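# Hang the towel from the tub evenly over the rail

## Task

Lift the towel out of the tub and drape it across the rail so roughly equal lengths hang down on each side. The tub must remain upright on the shelf and the rail must remain standing. The robot must not topple or finish leaning, or the task fails. At the end, open the gripper to release the towel and move the hand away from it.

## Robot and tools

ROBOT. TidyBot++: a wheeled base (0.54 m long, 0.50 m wide, 0.38 m high) on four powered casters, carrying a single seven-joint arm with a two-finger gripper. Because there is only one arm, every arm argument is a single object or list, never one per arm. The shoulder sits 0.12 m ahead of the base centre and 0.68 m above the floor. Segments: upper arm 0.42 m, forearm 0.31 m, hand 0.31 m. At the start the arm is folded with the hand pointing down. Two cameras: base_camera, fixed on the front of the base and looking forward and down (644x364 images), and wrist_camera, which looks along the fingers (644x476, fisheye).

FRAMES. Base frame: origin on the floor below the base centre, x forward, y left, z up, in metres. hand_pose, hand_target and the move argument target all use it. The hand point lies midway between the finger pads. The hand's z axis runs along the fingers, and the fingers close along its y axis. The odometry frame is the base frame as it stood at the start. base_odometry gives x, y and heading in that frame (heading in rad, positive left, -3.142 to 3.142). It counts only wheel rotation, so slipping shows up as travel. base_tilt is in degrees, with forward and right positive.

move. Action keys: base, joints, target, speeds, min_time_s. Extra keys: cameras, blocking. Calling it with no action just reports state and images. Any unknown key makes the call invalid, and an out-of-range value gets it refused.
- base: an object of relative offsets along the base's axes as they were when the command began. translate_m is forward positive (-2 to 2 m). strafe_m is left positive (-2 to 2 m). rotate_rad is counter-clockwise positive (-6.3 to 6.3 rad).
- joints: an object of absolute targets by name, in rad: joint_1_rad to joint_7_rad, plus gripper_pos (0 fully open, about 85 mm between pads; 1 fully closed). joint_2_rad is limited to ±2.249, joint_4_rad to ±2.579 and joint_6_rad to ±2.099. Joints 1, 3, 5 and 7 are unlimited but take the shorter way round, so turn them in steps under half a turn. Positive joint_1_rad turns the arm clockwise seen from above, the opposite sense to rotate_rad. joint_7_rad at 1.57 with the hand down opens the fingers to the left and right.
- target: one list of seven numbers [x, y, z, qw, qx, qy, qz]. This is an absolute hand pose in the base frame: metres, then a unit quaternion. When target is used, joints may hold only gripper_pos.
- speeds: top-speed caps for this action only. translate_m and strafe_m take 0.05 to 0.5 m/s; when both are sent, put the cap under just one of them. rotate_rad takes 0.1 to 1.57 rad/s.
- min_time_s: 0.1 to 8 s, the shortest duration for each arm motion in the action.
- cameras: a list drawn from "base_camera", "wrist_camera" and "all"; [] returns none.
- blocking: true (the default) returns once everything is at rest. false returns after about 0.5 s while the robot keeps moving.

OTHER TOOLS. wait: seconds from 0 to 10, plus optional cameras. stop: brakes all running motions and takes optional cameras. zoom_image: camera name and region [x0, y0, x1, y1] in pixels from the top-left corner, each side at most 504. read_manual: returns licence text only. finished_scene: scene, the integer number of the scene being ended. It is final.

RESULT LINES. joint_positions (rad); hand_pose (actual pose) and hand_target (the pose the commanded joints would give); base_odometry; base_tilt; motor_effort (percent of maximum, with the peak of the last action in brackets); Motor temperatures (one per arm joint); and "pictures" (camera order). The line "move" reads done, or else the worst status. base_status, joint_status and hand_status can say:
- moving or done;
- off_target: came to rest short of the target and may still be pushing;
- stopped;
- not_followed: a check withheld the targets, shown with "joint command not followed" or "pose unreachable" and a "cause:";
- contact_stop or time_out;
- torque_fault;
- limit_stop_at_motor_heat.
on_its_own lists things the robot did without being told. ARM HIT means the arm struck the base or itself. MOTOR HOT appears at 60 °C, and an OVER-TEMPERATURE FAULT at 75 °C leaves the arm sinking for 30 to 60 s. Later calls in the same reply are skipped after a refused call, after an uncommanded stop, or after a torque fault.

PRACTICAL NOTES. After a target reports done, the hand is usually within about 3 cm. To fix the error, add (desired position minus hand_pose) to the last target's x, y, z. To hold the hand still, resend hand_target, not hand_pose. A load makes the arm sag, so correct it the same way. Never command a joint to its current reading while holding something. With the hand pointing down, it reaches up to roughly 0.94 m, and only near the base. Targets low and close in front of the base may miss, or drive the arm into the base; no check prevents contact with the base. For the gripper at 1: done means empty, and off_target means something is held. The camera images show the true hand position better than the numbers do.

AVOID. Keep the robot from tipping. Do not drive or turn while the arm is caught on something about 0.6 m or higher. Do not reach far out from the folded posture over nearby furniture, and do not swing a stretched arm sideways. Backing off or retracting the arm rights a slight lean. Do not strike the shelf, rail or walls hard, and do not knock the tub or rail over. Do not drop the towel or let go of it while it is moving. Do not yank on a grip whose object still rests on something. A blocked base or joint keeps pushing, so send new targets or call stop. Avoid long periods stretched out or straining, which overheat the motors.

Each tool is called after ">>>" by a JSON object that holds its "method" and its "body".

## Session

>>> {"method": "move", "body": {}}

Scene clock: 0.00 s.
Motor temperatures (°C): [36 36 32 32 35 45 48]
base_odometry: x=+0.000 y=+0.000 heading=+0.000
base_tilt: forward=-0.8 right=-0.8
base_status: not commanded
joint_positions: joint_1_rad=-0.010 joint_2_rad=-0.393 joint_3_rad=+3.153 joint_4_rad=-2.533 joint_5_rad=+0.011 joint_6_rad=-0.898 joint_7_rad=+1.613 gripper_pos=+0.000
joint_status: not commanded
motor_effort: joint_1_rad=+0 joint_2_rad=+0 joint_3_rad=+0 joint_4_rad=+12 joint_5_rad=-1 joint_6_rad=+0 joint_7_rad=-1
hand_pose: x=+0.2550 y=-0.0010 z=+0.5914 quat_wxyz=(+0.003, +0.998, +0.024, +0.052) (m; base frame)
hand_target: x=+0.2548 y=-0.0010 z=+0.5913 quat_wxyz=(+0.003, +0.998, +0.024, +0.051) (m; base frame)
hand_status: not commanded
pictures: base_camera, wrist_camera

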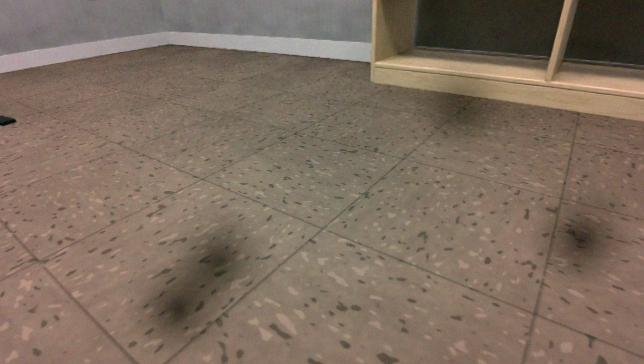

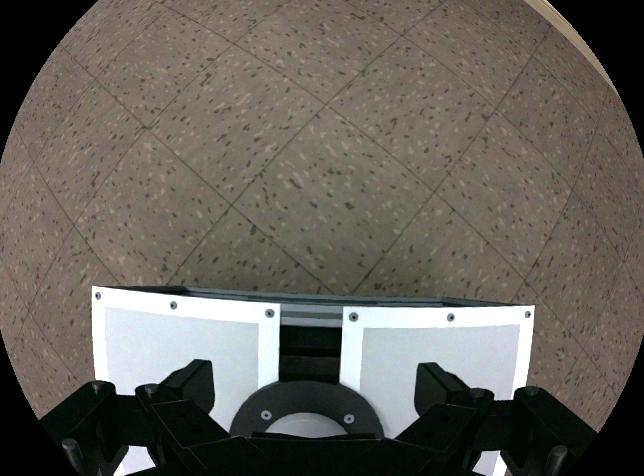

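>>> {"method": "move", "body": {"joints": {"joint_6_rad":0.3}, "base": {"rotate_rad":-0.4}, "cameras": ["all"]}}

Scene clock: 2.63 s.
move: done
base_odometry: x=+0.000 y=+0.000 heading=-0.399
base_tilt: forward=-0.8 right=-0.8
base_status: done
joint_positions: joint_1_rad=-0.010 joint_2_rad=-0.393 joint_3_rad=+3.153 joint_4_rad=-2.533 joint_5_rad=+0.011 joint_6_rad=+0.219 joint_7_rad=+1.613 gripper_pos=+0.000
joint_status: all done
motor_effort: joint_1_rad=+0(2) joint_2_rad=-4(4) joint_3_rad=+0(1) joint_4_rad=+16(16) joint_5_rad=-1(2) joint_6_rad=+8(8) joint_7_rad=-1(1)
hand_pose: x=+0.5152 y=+0.0012 z=+0.7941 quat_wxyz=(+0.013, +0.819, +0.021, +0.573) (m; base frame)
hand_target: x=+0.5228 y=+0.0013 z=+0.8178 quat_wxyz=(+0.013, +0.796, +0.020, +0.605) (m; base frame)
hand_status: not commanded
pictures: base_camera, wrist_camera
camera_calibration:
wrist_camera: T_world_to_cam=[[0.0064367, -0.997092, 0.0759322, -0.0670657], [-0.320198, -0.0739908, -0.944457, 0.977216], [0.947329, -0.0182341, -0.319743, -0.10437], [0, 0, 0, 1]] pos_world=[0.412207, 0.00353123, 0.894659]

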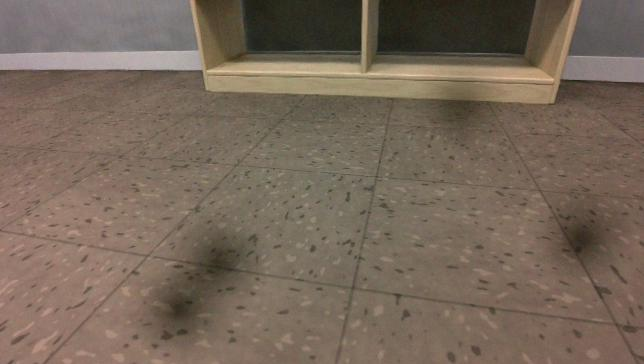

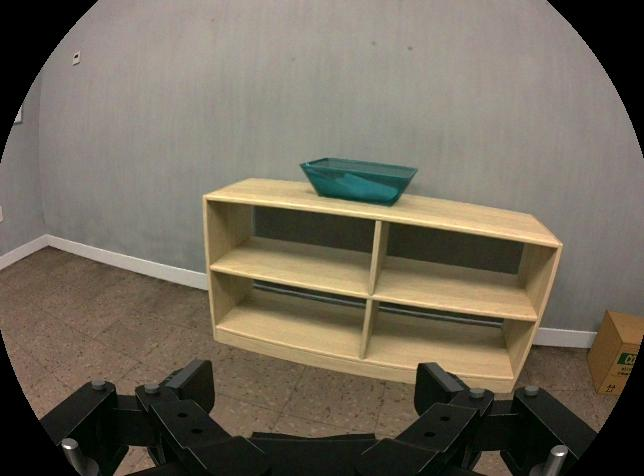

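>>> {"method": "zoom_image", "body": {"camera": "wrist_camera", "region": [200, 130, 560, 400]}}

>>> {"method": "move", "body": {"base": {"rotate_rad":1.2}, "cameras": ["wrist_camera"]}}

>>> {"method": "move", "body": {"base": {"rotate_rad":-2.4}, "cameras": ["wrist_camera"]}}

Scaled by 1.400.

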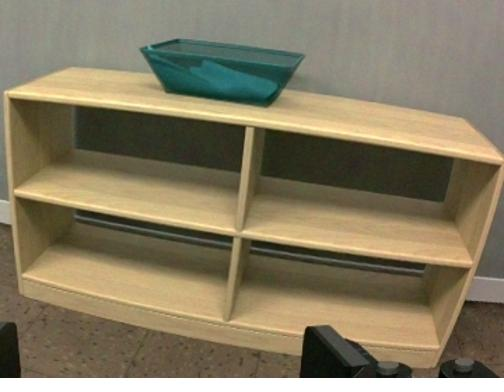

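Scene clock: 5.40 s.
move: done
base_odometry: x=+0.000 y=+0.000 heading=+0.800
base_tilt: forward=-0.8 right=-0.8
base_status: done
joint_positions: joint_1_rad=-0.010 joint_2_rad=-0.393 joint_3_rad=+3.153 joint_4_rad=-2.533 joint_5_rad=+0.011 joint_6_rad=+0.219 joint_7_rad=+1.613 gripper_pos=+0.000
joint_status: not commanded
motor_effort: joint_1_rad=+0(2) joint_2_rad=-3(5) joint_3_rad=+0(1) joint_4_rad=+16(16) joint_5_rad=-1(2) joint_6_rad=+7(8) joint_7_rad=-1(1)
hand_pose: x=+0.5153 y=+0.0013 z=+0.7943 quat_wxyz=(+0.012, +0.819, +0.021, +0.573) (m; base frame)
hand_target: x=+0.5228 y=+0.0013 z=+0.8178 quat_wxyz=(+0.013, +0.796, +0.020, +0.605) (m; base frame)
hand_status: not commanded
pictures: wrist_camera
camera_calibration:
wrist_camera: T_world_to_cam=[[0.00668695, -0.997091, 0.0759305, -0.0670816], [-0.319369, -0.074085, -0.94473, 0.977319], [0.947607, -0.0179325, -0.318935, -0.105141], [0, 0, 0, 1]] pos_world=[0.412206, 0.00363278, 0.894863]

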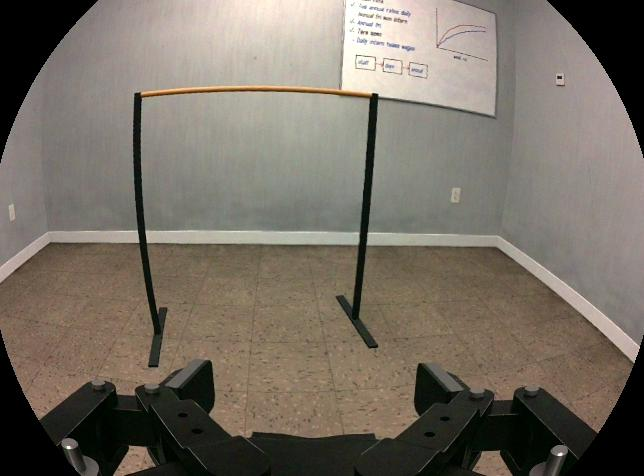

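Scene clock: 8.37 s.
move: done
base_odometry: x=+0.000 y=+0.000 heading=-1.599
base_tilt: forward=-0.8 right=-0.8
base_status: done
joint_positions: joint_1_rad=-0.010 joint_2_rad=-0.393 joint_3_rad=+3.153 joint_4_rad=-2.533 joint_5_rad=+0.011 joint_6_rad=+0.220 joint_7_rad=+1.613 gripper_pos=+0.000
joint_status: not commanded
motor_effort: joint_1_rad=-1(2) joint_2_rad=-4(5) joint_3_rad=+0(2) joint_4_rad=+16(16) joint_5_rad=-1(2) joint_6_rad=+8(8) joint_7_rad=-1(1)
hand_pose: x=+0.5153 y=+0.0013 z=+0.7944 quat_wxyz=(+0.012, +0.819, +0.021, +0.573) (m; base frame)
hand_target: x=+0.5228 y=+0.0013 z=+0.8178 quat_wxyz=(+0.013, +0.796, +0.020, +0.605) (m; base frame)
hand_status: not commanded
pictures: wrist_camera
camera_calibration:
wrist_camera: T_world_to_cam=[[0.00676382, -0.997093, 0.075897, -0.0670829], [-0.319152, -0.0740818, -0.944804, 0.977296], [0.947679, -0.0178322, -0.318725, -0.105358], [0, 0, 0, 1]] pos_world=[0.412205, 0.0036332, 0.894864]

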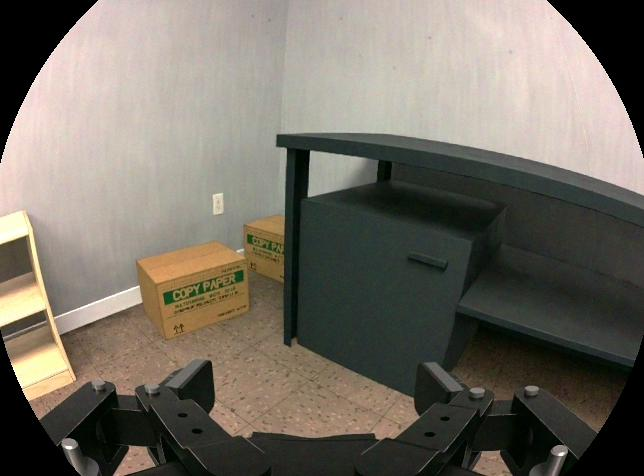

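>>> {"method": "move", "body": {"base": {"rotate_rad":0.943}}}

>>> {"method": "move", "body": {"base": {"translate_m":1.0,"strafe_m":0.33}, "joints": {"joint_6_rad":-0.05}, "cameras": ["all"]}}

Scene clock: 15.33 s.
move: done
base_odometry: x=+0.000 y=+0.000 heading=-0.657
base_tilt: forward=-0.8 right=-0.8
base_status: done
joint_positions: joint_1_rad=-0.010 joint_2_rad=-0.393 joint_3_rad=+3.153 joint_4_rad=-2.533 joint_5_rad=+0.011 joint_6_rad=+0.220 joint_7_rad=+1.613 gripper_pos=+0.000
joint_status: not commanded
motor_effort: joint_1_rad=-1(2) joint_2_rad=-3(5) joint_3_rad=-1(2) joint_4_rad=+16(16) joint_5_rad=-1(2) joint_6_rad=+8(8) joint_7_rad=-1(1)
hand_pose: x=+0.5153 y=+0.0014 z=+0.7944 quat_wxyz=(+0.012, +0.819, +0.021, +0.573) (m; base frame)
hand_target: x=+0.5228 y=+0.0013 z=+0.8178 quat_wxyz=(+0.013, +0.796, +0.020, +0.605) (m; base frame)
hand_status: not commanded
pictures: none

Scene clock: 18.70 s.
move: done
base_odometry: x=+0.994 y=-0.350 heading=-0.657
base_tilt: forward=-0.8 right=-0.8
base_status: done
joint_positions: joint_1_rad=-0.010 joint_2_rad=-0.393 joint_3_rad=+3.153 joint_4_rad=-2.539 joint_5_rad=+0.011 joint_6_rad=-0.025 joint_7_rad=+1.613 gripper_pos=+0.000
joint_status: all done
motor_effort: joint_1_rad=+0(1) joint_2_rad=-4(5) joint_3_rad=+0(1) joint_4_rad=+15(18) joint_5_rad=-1(2) joint_6_rad=+7(8) joint_7_rad=-1(1)
hand_pose: x=+0.4788 y=+0.0009 z=+0.7240 quat_wxyz=(+0.011, +0.884, +0.022, +0.467) (m; base frame)
hand_target: x=+0.4761 y=+0.0007 z=+0.7200 quat_wxyz=(+0.011, +0.889, +0.022, +0.457) (m; base frame)
hand_status: not commanded
pictures: base_camera, wrist_camera
camera_calibration:
wrist_camera: T_world_to_cam=[[0.0245318, -0.997013, 0.0732349, -0.068499], [-0.542698, -0.0748044, -0.83659, 0.927728], [0.83957, -0.0192213, -0.542912, 0.120972], [0, 0, 0, 1]] pos_world=[0.403592, 0.00342897, 0.846822]

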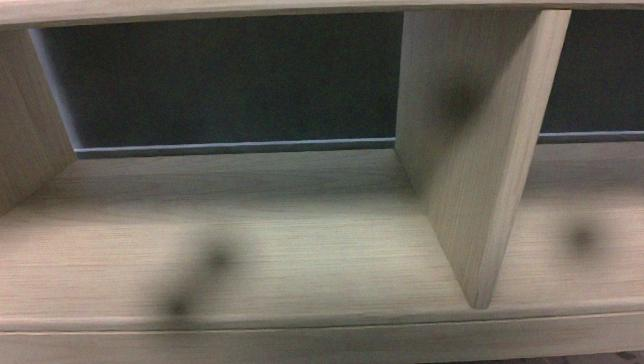

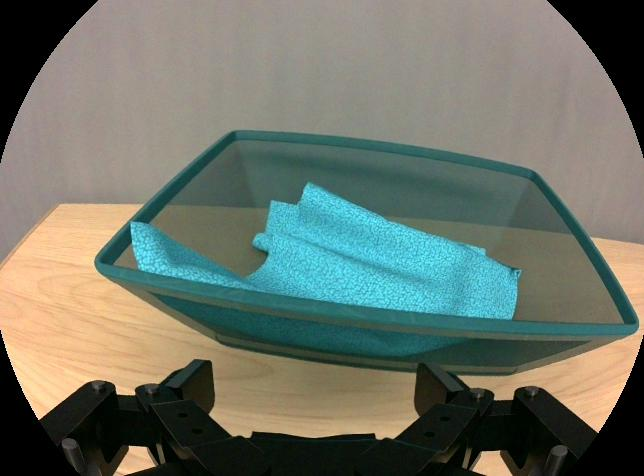

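>>> {"method": "zoom_image", "body": {"camera": "wrist_camera", "region": [90, 120, 590, 390]}}

Scaled by 1.008.

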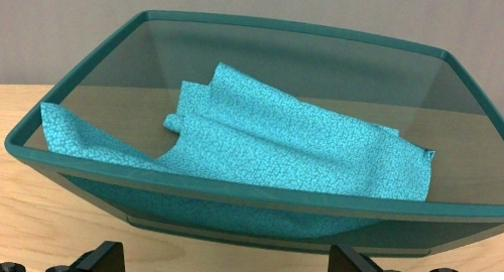

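>>> {"method": "move", "body": {"target": [0.52, 0, 0.9, 0, 0.976, 0, 0.216], "cameras": ["wrist_camera"], "min_time_s": 2}}

Scene clock: 27.30 s.
move: done
base_odometry: x=+0.994 y=-0.350 heading=-0.657
base_tilt: forward=-0.8 right=-0.8
base_status: not commanded
joint_positions: joint_1_rad=-0.010 joint_2_rad=-0.109 joint_3_rad=+3.153 joint_4_rad=-1.419 joint_5_rad=+0.011 joint_6_rad=-1.325 joint_7_rad=+1.613 gripper_pos=+0.000
joint_status: not commanded
motor_effort: joint_1_rad=+0(1) joint_2_rad=-13(13) joint_3_rad=-1(1) joint_4_rad=+16(17) joint_5_rad=-1(2) joint_6_rad=+4(7) joint_7_rad=-1(1)
hand_pose: x=+0.5282 y=-0.0027 z=+0.9090 quat_wxyz=(+0.010, +0.968, +0.020, +0.250) (m; base frame)
hand_target: x=+0.5200 y=+0.0000 z=+0.9000 quat_wxyz=(+0.000, +0.976, +0.000, +0.216) (m; base frame)
hand_status: done (0.012 m and 4.8 deg from the pose sent, 0.181 m and 30.8 deg at the start)
pictures: wrist_camera
camera_calibration:
wrist_camera: T_world_to_cam=[[0.043958, -0.997108, 0.0619994, -0.0868835], [-0.860845, -0.069297, -0.504128, 0.974992], [0.506966, -0.0312114, -0.861401, 0.645001], [0, 0, 0, 1]] pos_world=[0.516142, 0.00106322, 1.05251]

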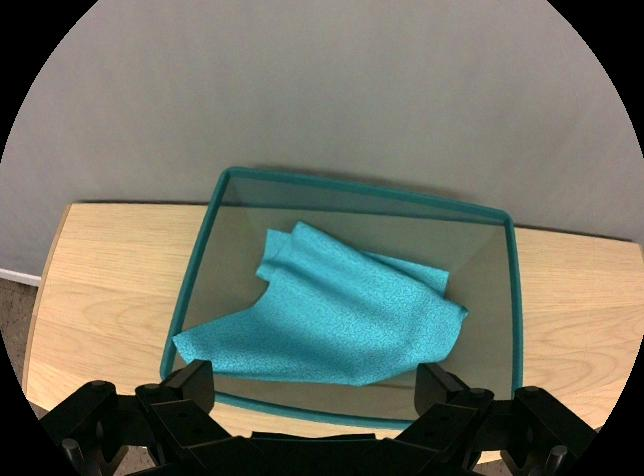

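>>> {"method": "zoom_image", "body": {"camera": "wrist_camera", "region": [160, 200, 500, 410]}}

Scaled by 1.482.

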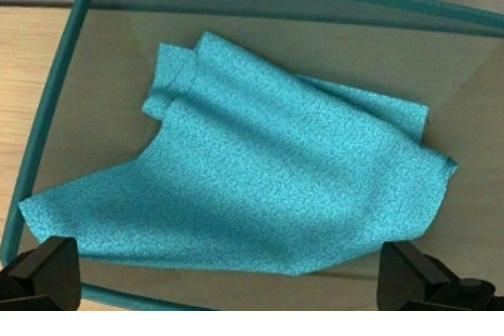

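>>> {"method": "move", "body": {"base": {"rotate_rad":-0.1}}}

>>> {"method": "move", "body": {"base": {"translate_m":0.1}, "target": [0.52, -0.05, 0.87, 0, 0.7, 0.7, 0], "cameras": ["all"], "min_time_s": 3}}

Scene clock: 34.87 s.
move: done
base_odometry: x=+0.994 y=-0.350 heading=-0.757
base_tilt: forward=-0.8 right=-0.8
base_status: done
joint_positions: joint_1_rad=-0.012 joint_2_rad=-0.107 joint_3_rad=+3.156 joint_4_rad=-1.419 joint_5_rad=+0.011 joint_6_rad=-1.327 joint_7_rad=+1.613 gripper_pos=+0.000
joint_status: not commanded
motor_effort: joint_1_rad=+0(2) joint_2_rad=-13(14) joint_3_rad=-1(2) joint_4_rad=+15(16) joint_5_rad=-1(2) joint_6_rad=+3(4) joint_7_rad=-1(1)
hand_pose: x=+0.5280 y=-0.0034 z=+0.9081 quat_wxyz=(+0.010, +0.968, +0.019, +0.249) (m; base frame)
hand_target: x=+0.5200 y=+0.0000 z=+0.9000 quat_wxyz=(+0.000, +0.976, +0.000, +0.216) (m; base frame)
hand_status: not commanded
pictures: none

"target": qw, qx, qy, qz must be a unit quaternion (the sum of their squares is 1)

>>> {"method": "move", "body": {"base": {"translate_m":0.1}, "target": [0.52, -0.05, 0.87, 0, 0.7071, 0.7071, 0], "cameras": ["all"], "min_time_s": 3}}

Scene clock: 38.97 s.
Motor temperatures (°C): [36 35 32 32 35 45 48]
move: done
base_odometry: x=+1.067 y=-0.419 heading=-0.758
base_tilt: forward=-0.8 right=-0.8
base_status: done
joint_positions: joint_1_rad=+0.210 joint_2_rad=+0.227 joint_3_rad=+3.016 joint_4_rad=-1.048 joint_5_rad=+0.011 joint_6_rad=-1.801 joint_7_rad=+3.149 gripper_pos=+0.000
joint_status: not commanded
motor_effort: joint_1_rad=-1(1) joint_2_rad=-22(23) joint_3_rad=-1(2) joint_4_rad=+13(16) joint_5_rad=-2(2) joint_6_rad=-1(4) joint_7_rad=-1(1)
hand_pose: x=+0.5308 y=-0.0437 z=+0.8740 quat_wxyz=(+0.019, +0.736, +0.676, +0.029) (m; base frame)
hand_target: x=+0.5200 y=-0.0500 z=+0.8700 quat_wxyz=(+0.000, +0.707, +0.707, +0.000) (m; base frame)
hand_status: done (0.013 m and 6.3 deg from the pose sent, 0.061 m and 91.5 deg at the start)
pictures: base_camera, wrist_camera
camera_calibration:
wrist_camera: T_world_to_cam=[[0.993996, -0.0600846, 0.0914409, -0.614735], [-0.0566858, -0.997617, -0.0393261, 0.0830584], [0.0935859, 0.0339066, -0.995034, 0.951303], [0, 0, 0, 1]] pos_world=[0.526724, 0.013669, 1.00606]

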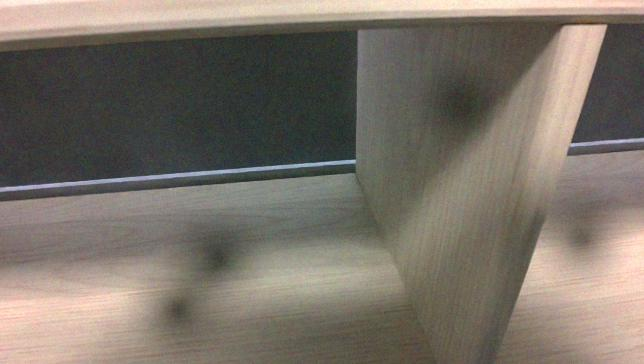

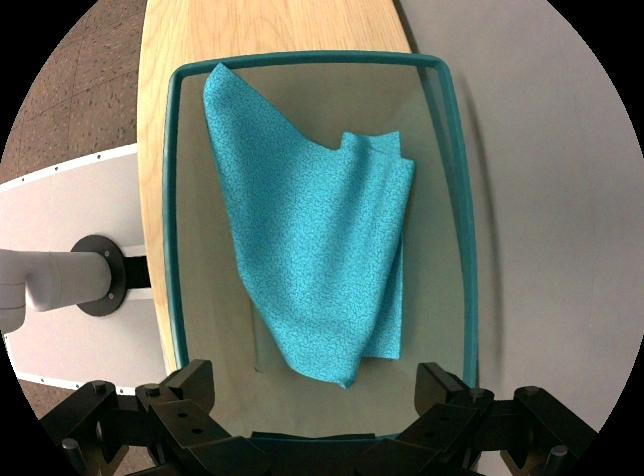

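>>> {"method": "move", "body": {"target": [0.57, -0.091, 0.76, 0, 0.7071, 0.7071, 0], "cameras": ["wrist_camera"], "min_time_s": 2}}

Scene clock: 42.73 s.
move: done
base_odometry: x=+1.067 y=-0.419 heading=-0.758
base_tilt: forward=-0.8 right=-0.8
base_status: not commanded
joint_positions: joint_1_rad=+0.311 joint_2_rad=+0.335 joint_3_rad=+2.971 joint_4_rad=-1.209 joint_5_rad=+0.020 joint_6_rad=-1.622 joint_7_rad=+3.199 gripper_pos=+0.000
joint_status: not commanded
motor_effort: joint_1_rad=-1(1) joint_2_rad=-26(27) joint_3_rad=-2(2) joint_4_rad=+13(14) joint_5_rad=-2(2) joint_6_rad=-1(2) joint_7_rad=-1(1)
hand_pose: x=+0.5553 y=-0.0758 z=+0.7786 quat_wxyz=(-0.019, +0.739, +0.674, +0.008) (m; base frame)
hand_target: x=+0.5700 y=-0.0910 z=+0.7600 quat_wxyz=(+0.000, +0.707, +0.707, +0.000) (m; base frame)
hand_status: done (0.028 m and 5.8 deg from the pose sent, 0.129 m and 6.3 deg at the start)
pictures: wrist_camera
camera_calibration:
wrist_camera: T_world_to_cam=[[0.997712, -0.0673533, 0.0059271, -0.568295], [-0.0668616, -0.995854, -0.0616713, 0.0718508], [0.0100563, 0.0611338, -0.998079, 0.906069], [0, 0, 0, 1]] pos_world=[0.562686, -0.022115, 0.912127]

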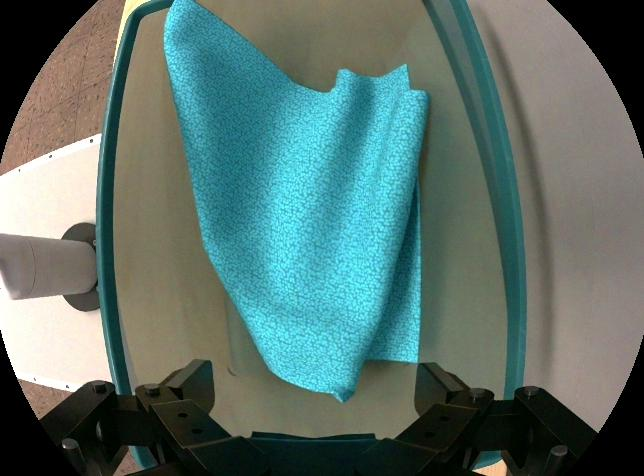

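>>> {"method": "move", "body": {"target": [0.585, -0.107, 0.69, 0, 0.7071, 0.7071, 0], "cameras": ["wrist_camera"], "min_time_s": 2}}

Scene clock: 45.77 s.
move: done
base_odometry: x=+1.067 y=-0.419 heading=-0.758
base_tilt: forward=-0.8 right=-0.8
base_status: not commanded
joint_positions: joint_1_rad=+0.361 joint_2_rad=+0.400 joint_3_rad=+2.932 joint_4_rad=-1.335 joint_5_rad=+0.049 joint_6_rad=-1.432 joint_7_rad=+3.200 gripper_pos=+0.000
joint_status: not commanded
motor_effort: joint_1_rad=+0(1) joint_2_rad=-27(28) joint_3_rad=-2(2) joint_4_rad=+13(14) joint_5_rad=-2(2) joint_6_rad=-1(2) joint_7_rad=-1(1)
hand_pose: x=+0.5733 y=-0.0929 z=+0.7106 quat_wxyz=(-0.017, +0.742, +0.670, +0.007) (m; base frame)
hand_target: x=+0.5850 y=-0.1070 z=+0.6900 quat_wxyz=(+0.000, +0.707, +0.707, +0.000) (m; base frame)
hand_status: done (0.028 m and 6.2 deg from the pose sent, 0.099 m and 5.8 deg at the start)
pictures: wrist_camera
camera_calibration:
wrist_camera: T_world_to_cam=[[0.997046, -0.0763397, 0.00842741, -0.58928], [-0.0757307, -0.995459, -0.0576722, 0.0540029], [0.0127918, 0.0568636, -0.9983, 0.837158], [0, 0, 0, 1]] pos_world=[0.580921, -0.0388316, 0.843816]

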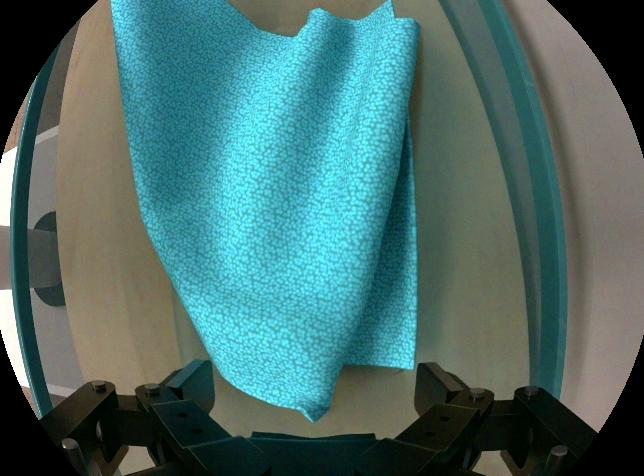

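>>> {"method": "move", "body": {"target": [0.585, -0.109, 0.635, 0, 0.7071, 0.7071, 0], "cameras": ["wrist_camera"], "min_time_s": 2}}

Scene clock: 49.00 s.
move: done
base_odometry: x=+1.067 y=-0.419 heading=-0.758
base_tilt: forward=-0.8 right=-0.8
base_status: not commanded
joint_positions: joint_1_rad=+0.390 joint_2_rad=+0.441 joint_3_rad=+2.897 joint_4_rad=-1.456 joint_5_rad=+0.080 joint_6_rad=-1.275 joint_7_rad=+3.200 gripper_pos=+0.000
joint_status: not commanded
motor_effort: joint_1_rad=+0(1) joint_2_rad=-28(28) joint_3_rad=-3(3) joint_4_rad=+12(13) joint_5_rad=-2(2) joint_6_rad=-1(2) joint_7_rad=-1(1)
hand_pose: x=+0.5753 y=-0.0971 z=+0.6557 quat_wxyz=(-0.015, +0.736, +0.677, +0.005) (m; base frame)
hand_target: x=+0.5850 y=-0.1090 z=+0.6350 quat_wxyz=(+0.000, +0.707, +0.707, +0.000) (m; base frame)
hand_status: done (0.026 m and 5.2 deg from the pose sent, 0.078 m and 6.2 deg at the start)
pictures: wrist_camera
camera_calibration:
wrist_camera: T_world_to_cam=[[0.998199, -0.0594412, 0.00812922, -0.589939], [-0.0589331, -0.996871, -0.0526758, 0.0338212], [0.0112349, 0.0521018, -0.998579, 0.783138], [0, 0, 0, 1]] pos_world=[0.582072, -0.0421542, 0.788602]

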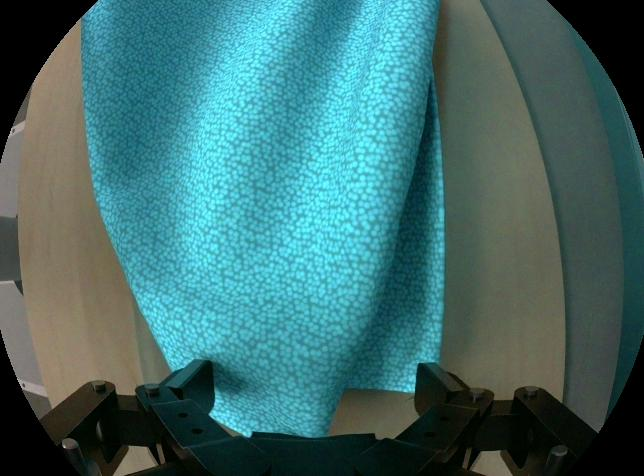

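>>> {"method": "move", "body": {"target": [0.59, -0.109, 0.615, 0, 0.7071, 0.7071, 0], "cameras": ["wrist_camera"], "min_time_s": 1.5}}

Scene clock: 51.37 s.
move: done
base_odometry: x=+1.067 y=-0.419 heading=-0.758
base_tilt: forward=-0.8 right=-0.8
base_status: not commanded
joint_positions: joint_1_rad=+0.396 joint_2_rad=+0.467 joint_3_rad=+2.881 joint_4_rad=-1.475 joint_5_rad=+0.098 joint_6_rad=-1.232 joint_7_rad=+3.200 gripper_pos=+0.000
joint_status: not commanded
motor_effort: joint_1_rad=+0(1) joint_2_rad=-28(28) joint_3_rad=-3(3) joint_4_rad=+12(13) joint_5_rad=-2(2) joint_6_rad=-1(2) joint_7_rad=-1(1)
hand_pose: x=+0.5801 y=-0.0979 z=+0.6387 quat_wxyz=(-0.014, +0.731, +0.682, +0.004) (m; base frame)
hand_target: x=+0.5900 y=-0.1090 z=+0.6150 quat_wxyz=(+0.000, +0.707, +0.707, +0.000) (m; base frame)
hand_status: done (0.028 m and 4.3 deg from the pose sent, 0.045 m and 5.2 deg at the start)
pictures: wrist_camera
camera_calibration:
wrist_camera: T_world_to_cam=[[0.998983, -0.0441235, 0.00925371, -0.594346], [-0.0436185, -0.997842, -0.0490769, 0.0211346], [0.0113992, 0.0486233, -0.998752, 0.76581], [0, 0, 0, 1]] pos_world=[0.585934, -0.0423718, 0.771392]

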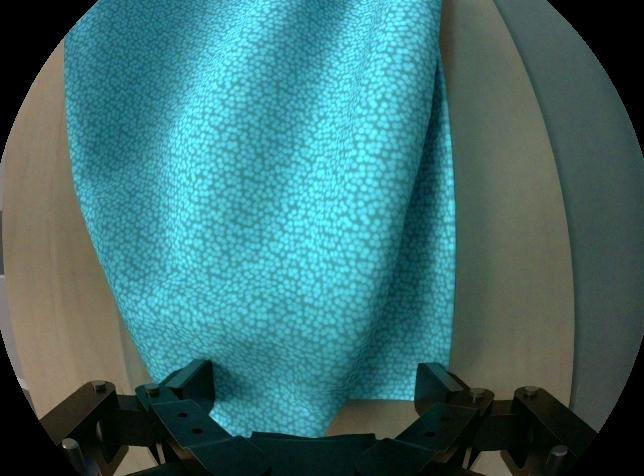

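Close moderately and see.

>>> {"method": "move", "body": {"joints": {"gripper_pos":1}, "cameras": ["wrist_camera"]}}

>>> {"method": "move", "body": {"target": [0.575, -0.09, 0.72, 0, 0.7071, 0.7071, 0], "cameras": ["wrist_camera"], "min_time_s": 2}}

Scene clock: 53.53 s.
move: done
base_odometry: x=+1.066 y=-0.419 heading=-0.758
base_tilt: forward=-0.8 right=-0.8
base_status: not commanded
joint_positions: joint_1_rad=+0.399 joint_2_rad=+0.450 joint_3_rad=+2.876 joint_4_rad=-1.474 joint_5_rad=+0.100 joint_6_rad=-1.223 joint_7_rad=+3.200 gripper_pos=+0.978
joint_status: all done
motor_effort: joint_1_rad=-1(1) joint_2_rad=-18(28) joint_3_rad=-2(3) joint_4_rad=+9(12) joint_5_rad=-1(2) joint_6_rad=+2(7) joint_7_rad=-1(1)
hand_pose: x=+0.5837 y=-0.0981 z=+0.6467 quat_wxyz=(-0.003, +0.730, +0.683, +0.011) (m; base frame)
hand_target: x=+0.5900 y=-0.1090 z=+0.6150 quat_wxyz=(+0.000, +0.707, +0.707, +0.000) (m; base frame)
hand_status: not commanded
pictures: wrist_camera
camera_calibration:
wrist_camera: T_world_to_cam=[[0.998502, -0.0421547, 0.0348842, -0.614196], [-0.0406262, -0.99823, -0.0434236, 0.0160202], [0.036653, 0.0419414, -0.998448, 0.758226], [0, 0, 0, 1]] pos_world=[0.586136, -0.0417005, 0.779171]

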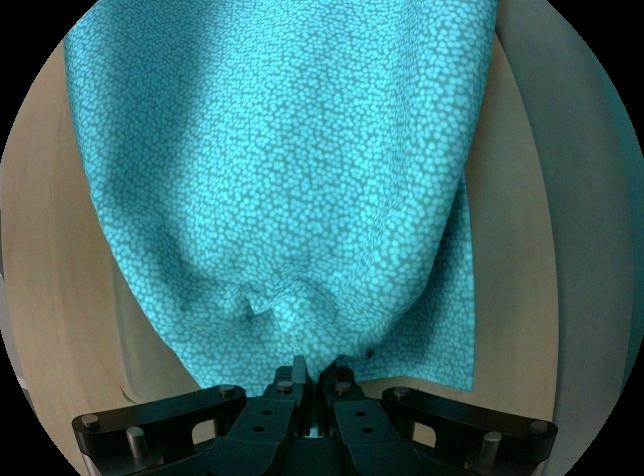

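Scene clock: 55.87 s.
move: done
base_odometry: x=+1.066 y=-0.419 heading=-0.758
base_tilt: forward=-0.8 right=-0.8
base_status: not commanded
joint_positions: joint_1_rad=+0.354 joint_2_rad=+0.423 joint_3_rad=+2.903 joint_4_rad=-1.352 joint_5_rad=+0.100 joint_6_rad=-1.371 joint_7_rad=+3.200 gripper_pos=+0.978
joint_status: not commanded
motor_effort: joint_1_rad=+0(1) joint_2_rad=-28(29) joint_3_rad=-3(3) joint_4_rad=+13(14) joint_5_rad=-2(2) joint_6_rad=-1(2) joint_7_rad=-1(1)
hand_pose: x=+0.5871 y=-0.0941 z=+0.6951 quat_wxyz=(+0.003, +0.727, +0.686, +0.002) (m; base frame)
hand_target: x=+0.5750 y=-0.0900 z=+0.7200 quat_wxyz=(+0.000, +0.707, +0.707, +0.000) (m; base frame)
hand_status: done (0.028 m and 3.3 deg from the pose sent, 0.074 m and 4.1 deg at the start)
pictures: wrist_camera
camera_calibration:
wrist_camera: T_world_to_cam=[[0.999056, -0.0320784, 0.0293056, -0.614564], [-0.0314198, -0.999249, -0.0226658, 0.00239967], [0.0300107, 0.0217236, -0.999313, 0.808907], [0, 0, 0, 1]] pos_world=[0.589784, -0.0348888, 0.826417]

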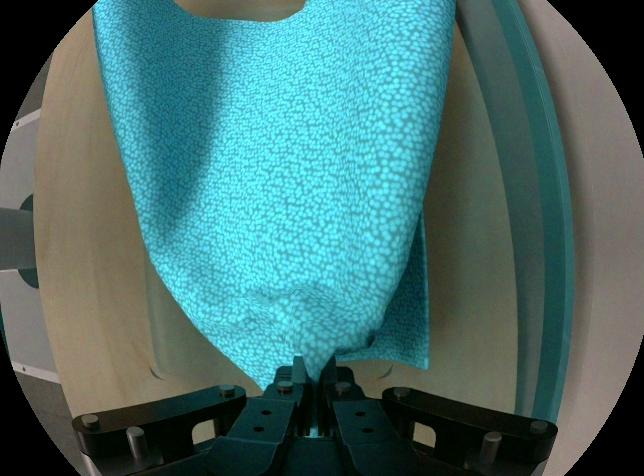

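>>> {"method": "move", "body": {"target": [0.5, -0.06, 0.88, 0, 0.7071, 0.7071, 0], "min_time_s": 3}}

>>> {"method": "move", "body": {"target": [0.55, -0.05, 1.15, 0, 0.848, 0, 0.53], "cameras": ["all"], "min_time_s": 4}}

Scene clock: 60.27 s.
move: done
base_odometry: x=+1.066 y=-0.419 heading=-0.758
base_tilt: forward=-0.8 right=-0.8
base_status: not commanded
joint_positions: joint_1_rad=+0.256 joint_2_rad=+0.247 joint_3_rad=+3.005 joint_4_rad=-1.069 joint_5_rad=+0.076 joint_6_rad=-1.820 joint_7_rad=+3.200 gripper_pos=+0.978
joint_status: not commanded
motor_effort: joint_1_rad=+0(1) joint_2_rad=-23(29) joint_3_rad=-1(3) joint_4_rad=+13(14) joint_5_rad=-1(2) joint_6_rad=-1(2) joint_7_rad=-1(1)
hand_pose: x=+0.5191 y=-0.0770 z=+0.8590 quat_wxyz=(+0.016, +0.736, +0.677, -0.013) (m; base frame)
hand_target: x=+0.5000 y=-0.0600 z=+0.8800 quat_wxyz=(+0.000, +0.707, +0.707, +0.000) (m; base frame)
hand_status: done (0.033 m and 5.3 deg from the pose sent, 0.207 m and 3.3 deg at the start)
pictures: none

Scene clock: 64.90 s.
move: done
base_odometry: x=+1.066 y=-0.419 heading=-0.758
base_tilt: forward=-0.8 right=-0.8
base_status: not commanded
joint_positions: joint_1_rad=-0.036 joint_2_rad=-0.202 joint_3_rad=+3.327 joint_4_rad=-1.109 joint_5_rad=-0.074 joint_6_rad=-1.219 joint_7_rad=+1.820 gripper_pos=+0.978
joint_status: not commanded
motor_effort: joint_1_rad=+0(1) joint_2_rad=-10(24) joint_3_rad=-1(2) joint_4_rad=+15(16) joint_5_rad=-2(3) joint_6_rad=+7(8) joint_7_rad=-1(1)
hand_pose: x=+0.5460 y=-0.0559 z=+1.1240 quat_wxyz=(+0.043, +0.872, +0.042, +0.486) (m; base frame)
hand_target: x=+0.5500 y=-0.0500 z=+1.1500 quat_wxyz=(+0.000, +0.848, +0.000, +0.530) (m; base frame)
hand_status: done (0.027 m and 9.0 deg from the pose sent, 0.294 m and 103.8 deg at the start)
pictures: base_camera, wrist_camera
camera_calibration:
wrist_camera: T_world_to_cam=[[0.0247065, -0.988368, 0.15006, -0.242018], [-0.503549, -0.141977, -0.852221, 1.28704], [0.863613, -0.0545071, -0.501199, 0.218583], [0, 0, 0, 1]] pos_world=[0.465298, -0.0445583, 1.24272]

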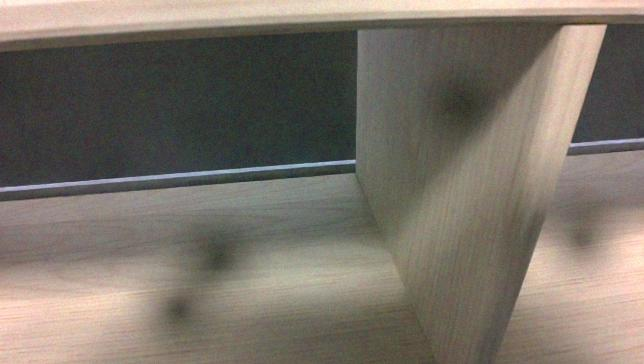

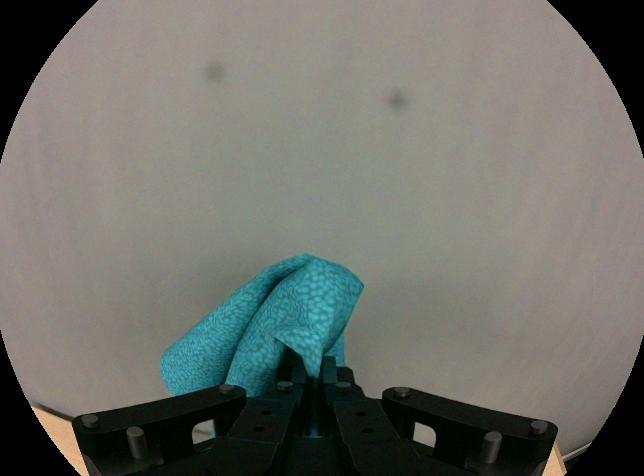

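>>> {"method": "move", "body": {"target": [0.48, -0.05, 1.27, 0, 0.7933, 0, 0.6088], "cameras": ["wrist_camera"], "min_time_s": 3}}

>>> {"method": "move", "body": {"base": {"translate_m":-0.7}, "speeds": {"translate_m":0.2}, "cameras": ["all"]}}

Scene clock: 69.40 s.
move: done
base_odometry: x=+1.066 y=-0.419 heading=-0.758
base_tilt: forward=-0.8 right=-0.8
base_status: not commanded
joint_positions: joint_1_rad=-0.095 joint_2_rad=-0.246 joint_3_rad=+3.364 joint_4_rad=-0.870 joint_5_rad=-0.074 joint_6_rad=-1.219 joint_7_rad=+1.787 gripper_pos=+0.978
joint_status: not commanded
motor_effort: joint_1_rad=-1(1) joint_2_rad=-5(10) joint_3_rad=-2(2) joint_4_rad=+13(16) joint_5_rad=-2(3) joint_6_rad=+8(9) joint_7_rad=-1(1)
hand_pose: x=+0.5016 y=-0.0546 z=+1.2608 quat_wxyz=(+0.045, +0.796, +0.032, +0.603) (m; base frame)
hand_target: x=+0.4800 y=-0.0500 z=+1.2700 quat_wxyz=(+0.000, +0.793, +0.000, +0.609) (m; base frame)
hand_status: done (0.024 m and 6.4 deg from the pose sent, 0.160 m and 18.2 deg at the start)
pictures: wrist_camera
camera_calibration:
wrist_camera: T_world_to_cam=[[-0.0184199, -0.989893, 0.140617, -0.226724], [-0.247471, -0.131751, -0.959896, 1.38934], [0.96872, -0.0524797, -0.242543, -0.0531432], [0, 0, 0, 1]] pos_world=[0.391125, -0.0441746, 1.35261]

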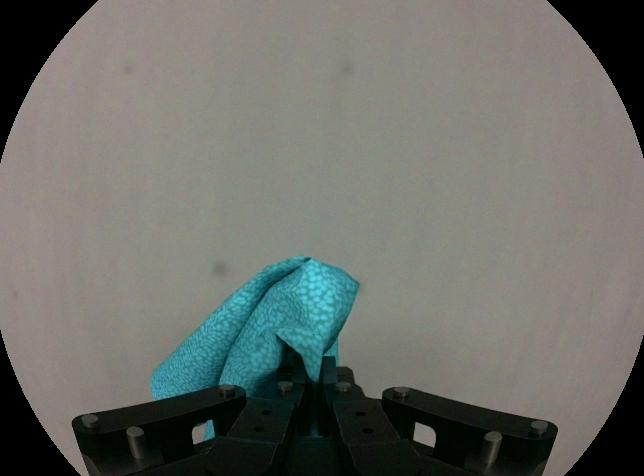

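Scene clock: 73.60 s.
move: done
base_odometry: x=+0.558 y=+0.062 heading=-0.758
base_tilt: forward=-0.8 right=-0.8
base_status: done
joint_positions: joint_1_rad=-0.098 joint_2_rad=-0.269 joint_3_rad=+3.368 joint_4_rad=-0.864 joint_5_rad=-0.074 joint_6_rad=-1.219 joint_7_rad=+1.786 gripper_pos=+0.978
joint_status: not commanded
motor_effort: joint_1_rad=+0(2) joint_2_rad=-4(12) joint_3_rad=-1(2) joint_4_rad=+12(15) joint_5_rad=-2(3) joint_6_rad=+9(9) joint_7_rad=-1(1)
hand_pose: x=+0.4870 y=-0.0565 z=+1.2720 quat_wxyz=(+0.044, +0.787, +0.030, +0.615) (m; base frame)
hand_target: x=+0.4800 y=-0.0500 z=+1.2700 quat_wxyz=(+0.000, +0.793, +0.000, +0.609) (m; base frame)
hand_status: not commanded
pictures: base_camera, wrist_camera
camera_calibration:
wrist_camera: T_world_to_cam=[[-0.0228005, -0.990262, 0.137339, -0.224175], [-0.219741, -0.129051, -0.966985, 1.39191], [0.975292, -0.0522266, -0.214658, -0.0749895], [0, 0, 0, 1]] pos_world=[0.373885, -0.0462802, 1.36065]

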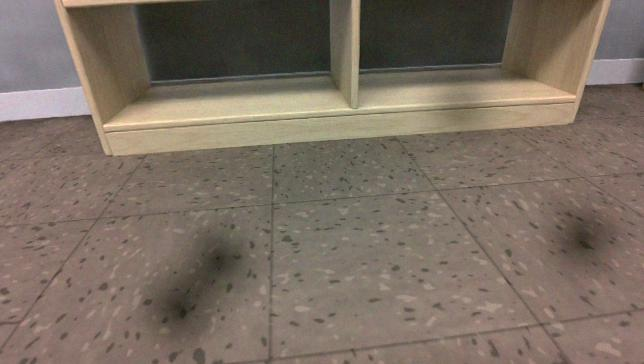

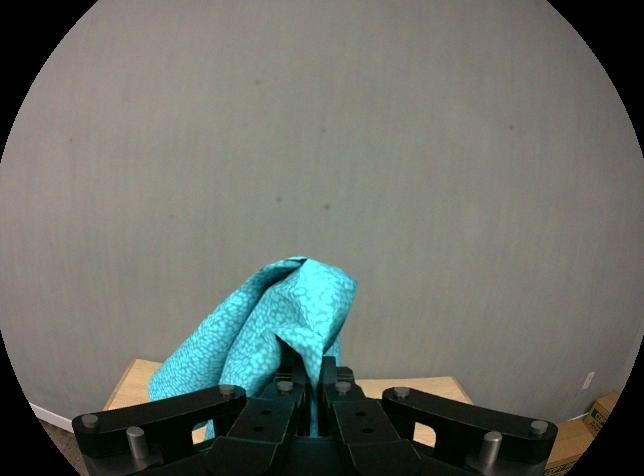

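>>> {"method": "move", "body": {"base": {"rotate_rad":1.895}, "speeds": {"rotate_rad":0.6}, "cameras": ["all"]}}

>>> {"method": "move", "body": {"target": [0.72, -0.05, 0.62, 0, 0.848, 0, 0.53], "cameras": ["all"], "min_time_s": 4}}

Scene clock: 78.97 s.
move: done
base_odometry: x=+0.558 y=+0.062 heading=+1.137
base_tilt: forward=-0.8 right=-0.8
base_status: done
joint_positions: joint_1_rad=-0.099 joint_2_rad=-0.269 joint_3_rad=+3.371 joint_4_rad=-0.864 joint_5_rad=-0.074 joint_6_rad=-1.219 joint_7_rad=+1.786 gripper_pos=+0.978
joint_status: not commanded
motor_effort: joint_1_rad=+0(2) joint_2_rad=-4(5) joint_3_rad=-2(3) joint_4_rad=+13(13) joint_5_rad=-3(3) joint_6_rad=+8(9) joint_7_rad=-1(1)
hand_pose: x=+0.4870 y=-0.0577 z=+1.2720 quat_wxyz=(+0.045, +0.787, +0.029, +0.614) (m; base frame)
hand_target: x=+0.4800 y=-0.0500 z=+1.2700 quat_wxyz=(+0.000, +0.793, +0.000, +0.609) (m; base frame)
hand_status: not commanded
pictures: base_camera, wrist_camera
camera_calibration:
wrist_camera: T_world_to_cam=[[-0.0247269, -0.990333, 0.136489, -0.223387], [-0.220048, -0.12779, -0.967083, 1.39198], [0.975176, -0.0539469, -0.214761, -0.0749684], [0, 0, 0, 1]] pos_world=[0.373886, -0.0473908, 1.36055]

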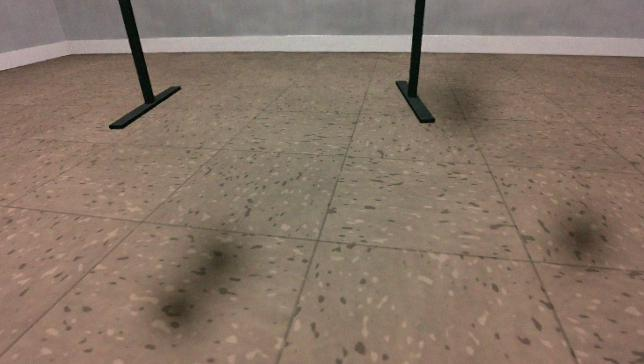

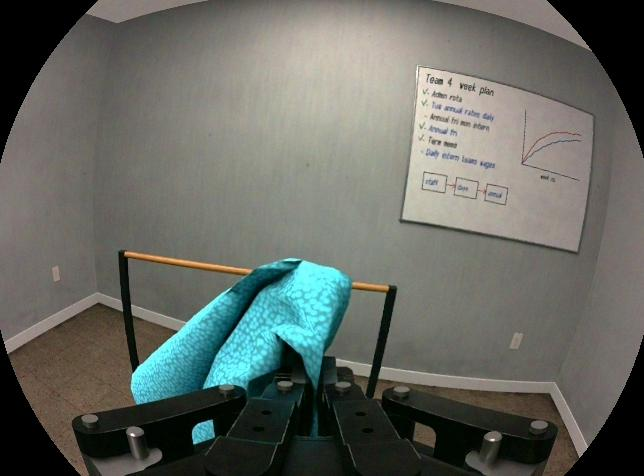

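Scene clock: 83.60 s.
move: done
base_odometry: x=+0.558 y=+0.062 heading=+1.137
base_tilt: forward=-0.8 right=-0.8
base_status: not commanded
joint_positions: joint_1_rad=+0.184 joint_2_rad=+0.493 joint_3_rad=+3.110 joint_4_rad=-2.227 joint_5_rad=+0.136 joint_6_rad=+0.645 joint_7_rad=+1.610 gripper_pos=+0.978
joint_status: not commanded
motor_effort: joint_1_rad=-1(1) joint_2_rad=-26(28) joint_3_rad=-1(2) joint_4_rad=+10(19) joint_5_rad=-2(3) joint_6_rad=+7(9) joint_7_rad=-1(1)
hand_pose: x=+0.7143 y=-0.0660 z=+0.6150 quat_wxyz=(+0.036, +0.861, +0.013, +0.507) (m; base frame)
hand_target: x=+0.7200 y=-0.0500 z=+0.6200 quat_wxyz=(+0.000, +0.848, +0.000, +0.530) (m; base frame)
hand_status: done (0.018 m and 5.3 deg from the pose sent, 0.692 m and 13.4 deg at the start)
pictures: base_camera, wrist_camera
camera_calibration:
wrist_camera: T_world_to_cam=[[-0.0213201, -0.993906, 0.108146, -0.121477], [-0.465617, -0.0858523, -0.880812, 0.930782], [0.884729, -0.0691335, -0.46095, -0.223244], [0, 0, 0, 1]] pos_world=[0.628309, -0.0562606, 0.730077]

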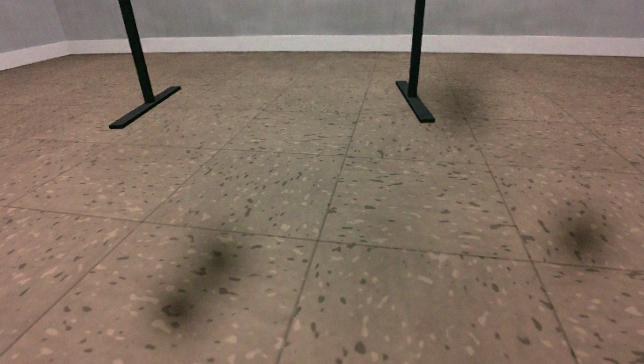

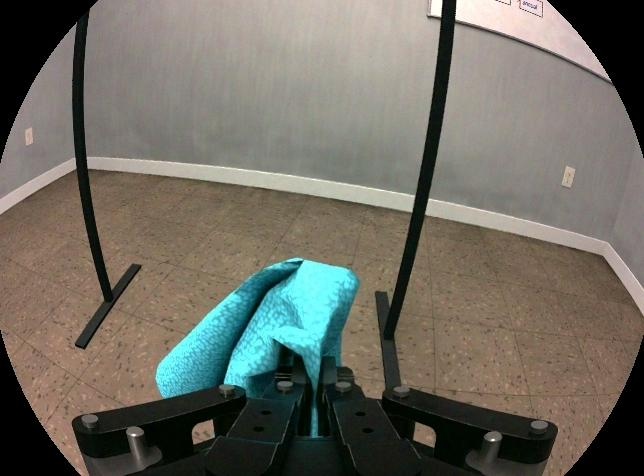

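>>> {"method": "move", "body": {"base": {"rotate_rad":-0.12}, "target": [0.75, -0.05, 0.45, 0, 0.848, 0, 0.53], "cameras": ["base_camera"], "min_time_s": 3}}

Scene clock: 89.67 s.
move: done
base_odometry: x=+0.558 y=+0.062 heading=+1.017
base_tilt: forward=-0.7 right=-0.8
base_status: done
joint_positions: joint_1_rad=+0.180 joint_2_rad=+0.997 joint_3_rad=+3.099 joint_4_rad=-2.152 joint_5_rad=+0.139 joint_6_rad=+1.042 joint_7_rad=+1.610 gripper_pos=+0.978
joint_status: not commanded
motor_effort: joint_1_rad=+0(4) joint_2_rad=-33(34) joint_3_rad=-2(4) joint_4_rad=+3(10) joint_5_rad=-1(2) joint_6_rad=+7(8) joint_7_rad=-1(1)
hand_pose: x=+0.7344 y=-0.0501 z=+0.4390 quat_wxyz=(-0.001, +0.868, +0.000, +0.497) (m; base frame)
hand_target: x=+0.7500 y=-0.0500 z=+0.4500 quat_wxyz=(+0.000, +0.848, +0.000, +0.530) (m; base frame)
hand_status: done (0.019 m and 4.4 deg from the pose sent, 0.170 m and 5.3 deg at the start)
pictures: base_camera

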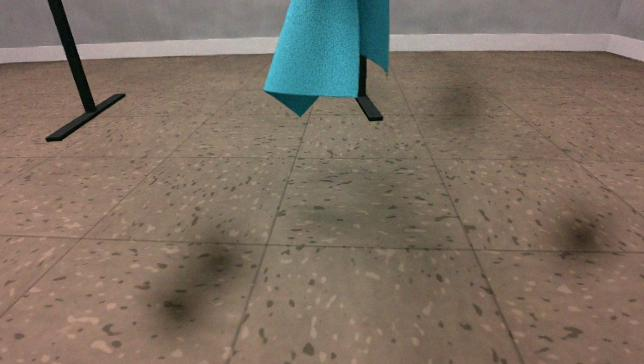

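>>> {"method": "move", "body": {"target": [0.68, 0, 1.13, 0, 0.866, 0, 0.5], "min_time_s": 4}}

>>> {"method": "move", "body": {"base": {"strafe_m":0.3,"translate_m":0.45}, "speeds": {"translate_m":0.25}, "cameras": ["all"]}}

Scene clock: 97.13 s.
move: done
base_odometry: x=+0.558 y=+0.062 heading=+1.017
base_tilt: forward=-0.8 right=-0.8
base_status: not commanded
joint_positions: joint_1_rad=-0.008 joint_2_rad=+0.104 joint_3_rad=+3.152 joint_4_rad=-0.879 joint_5_rad=+0.038 joint_6_rad=-1.080 joint_7_rad=+1.610 gripper_pos=+0.978
joint_status: not commanded
motor_effort: joint_1_rad=-1(1) joint_2_rad=-21(38) joint_3_rad=+0(3) joint_4_rad=+16(19) joint_5_rad=-1(2) joint_6_rad=+8(8) joint_7_rad=-1(1)
hand_pose: x=+0.6985 y=-0.0104 z=+1.1277 quat_wxyz=(+0.031, +0.858, +0.015, +0.513) (m; base frame)
hand_target: x=+0.6800 y=+0.0000 z=+1.1300 quat_wxyz=(+0.000, +0.866, +0.000, +0.500) (m; base frame)
hand_status: done (0.021 m and 4.3 deg from the pose sent, 0.695 m and 0.4 deg at the start)
pictures: none

Scene clock: 100.17 s.
move: done
base_odometry: x=+0.539 y=+0.603 heading=+1.017
base_tilt: forward=-0.8 right=-0.8
base_status: done
joint_positions: joint_1_rad=-0.014 joint_2_rad=+0.103 joint_3_rad=+3.158 joint_4_rad=-0.879 joint_5_rad=+0.034 joint_6_rad=-1.084 joint_7_rad=+1.610 gripper_pos=+0.978
joint_status: not commanded
motor_effort: joint_1_rad=+0(2) joint_2_rad=-21(24) joint_3_rad=-1(2) joint_4_rad=+16(17) joint_5_rad=-1(2) joint_6_rad=+8(8) joint_7_rad=-1(1)
hand_pose: x=+0.6975 y=-0.0089 z=+1.1275 quat_wxyz=(+0.028, +0.858, +0.015, +0.512) (m; base frame)
hand_target: x=+0.6800 y=+0.0000 z=+1.1300 quat_wxyz=(+0.000, +0.866, +0.000, +0.500) (m; base frame)
hand_status: not commanded
pictures: base_camera, wrist_camera
camera_calibration:
wrist_camera: T_world_to_cam=[[-0.0111888, -0.995171, 0.0975185, -0.115567], [-0.454028, -0.0818357, -0.887221, 1.37855], [0.890917, -0.0542031, -0.45092, 0.016392], [0, 0, 0, 1]] pos_world=[0.610004, -0.00130559, 1.24174]

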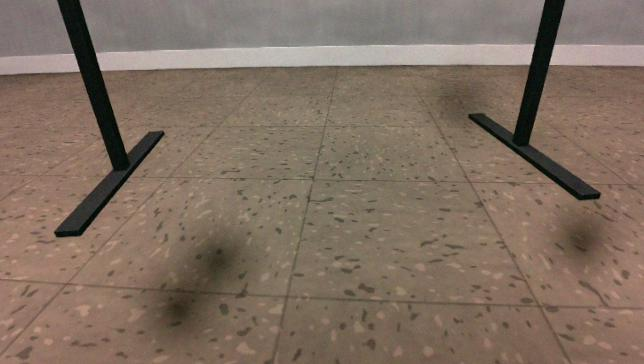

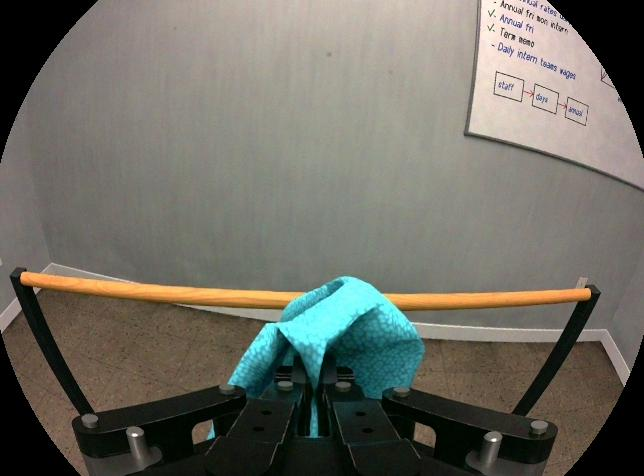

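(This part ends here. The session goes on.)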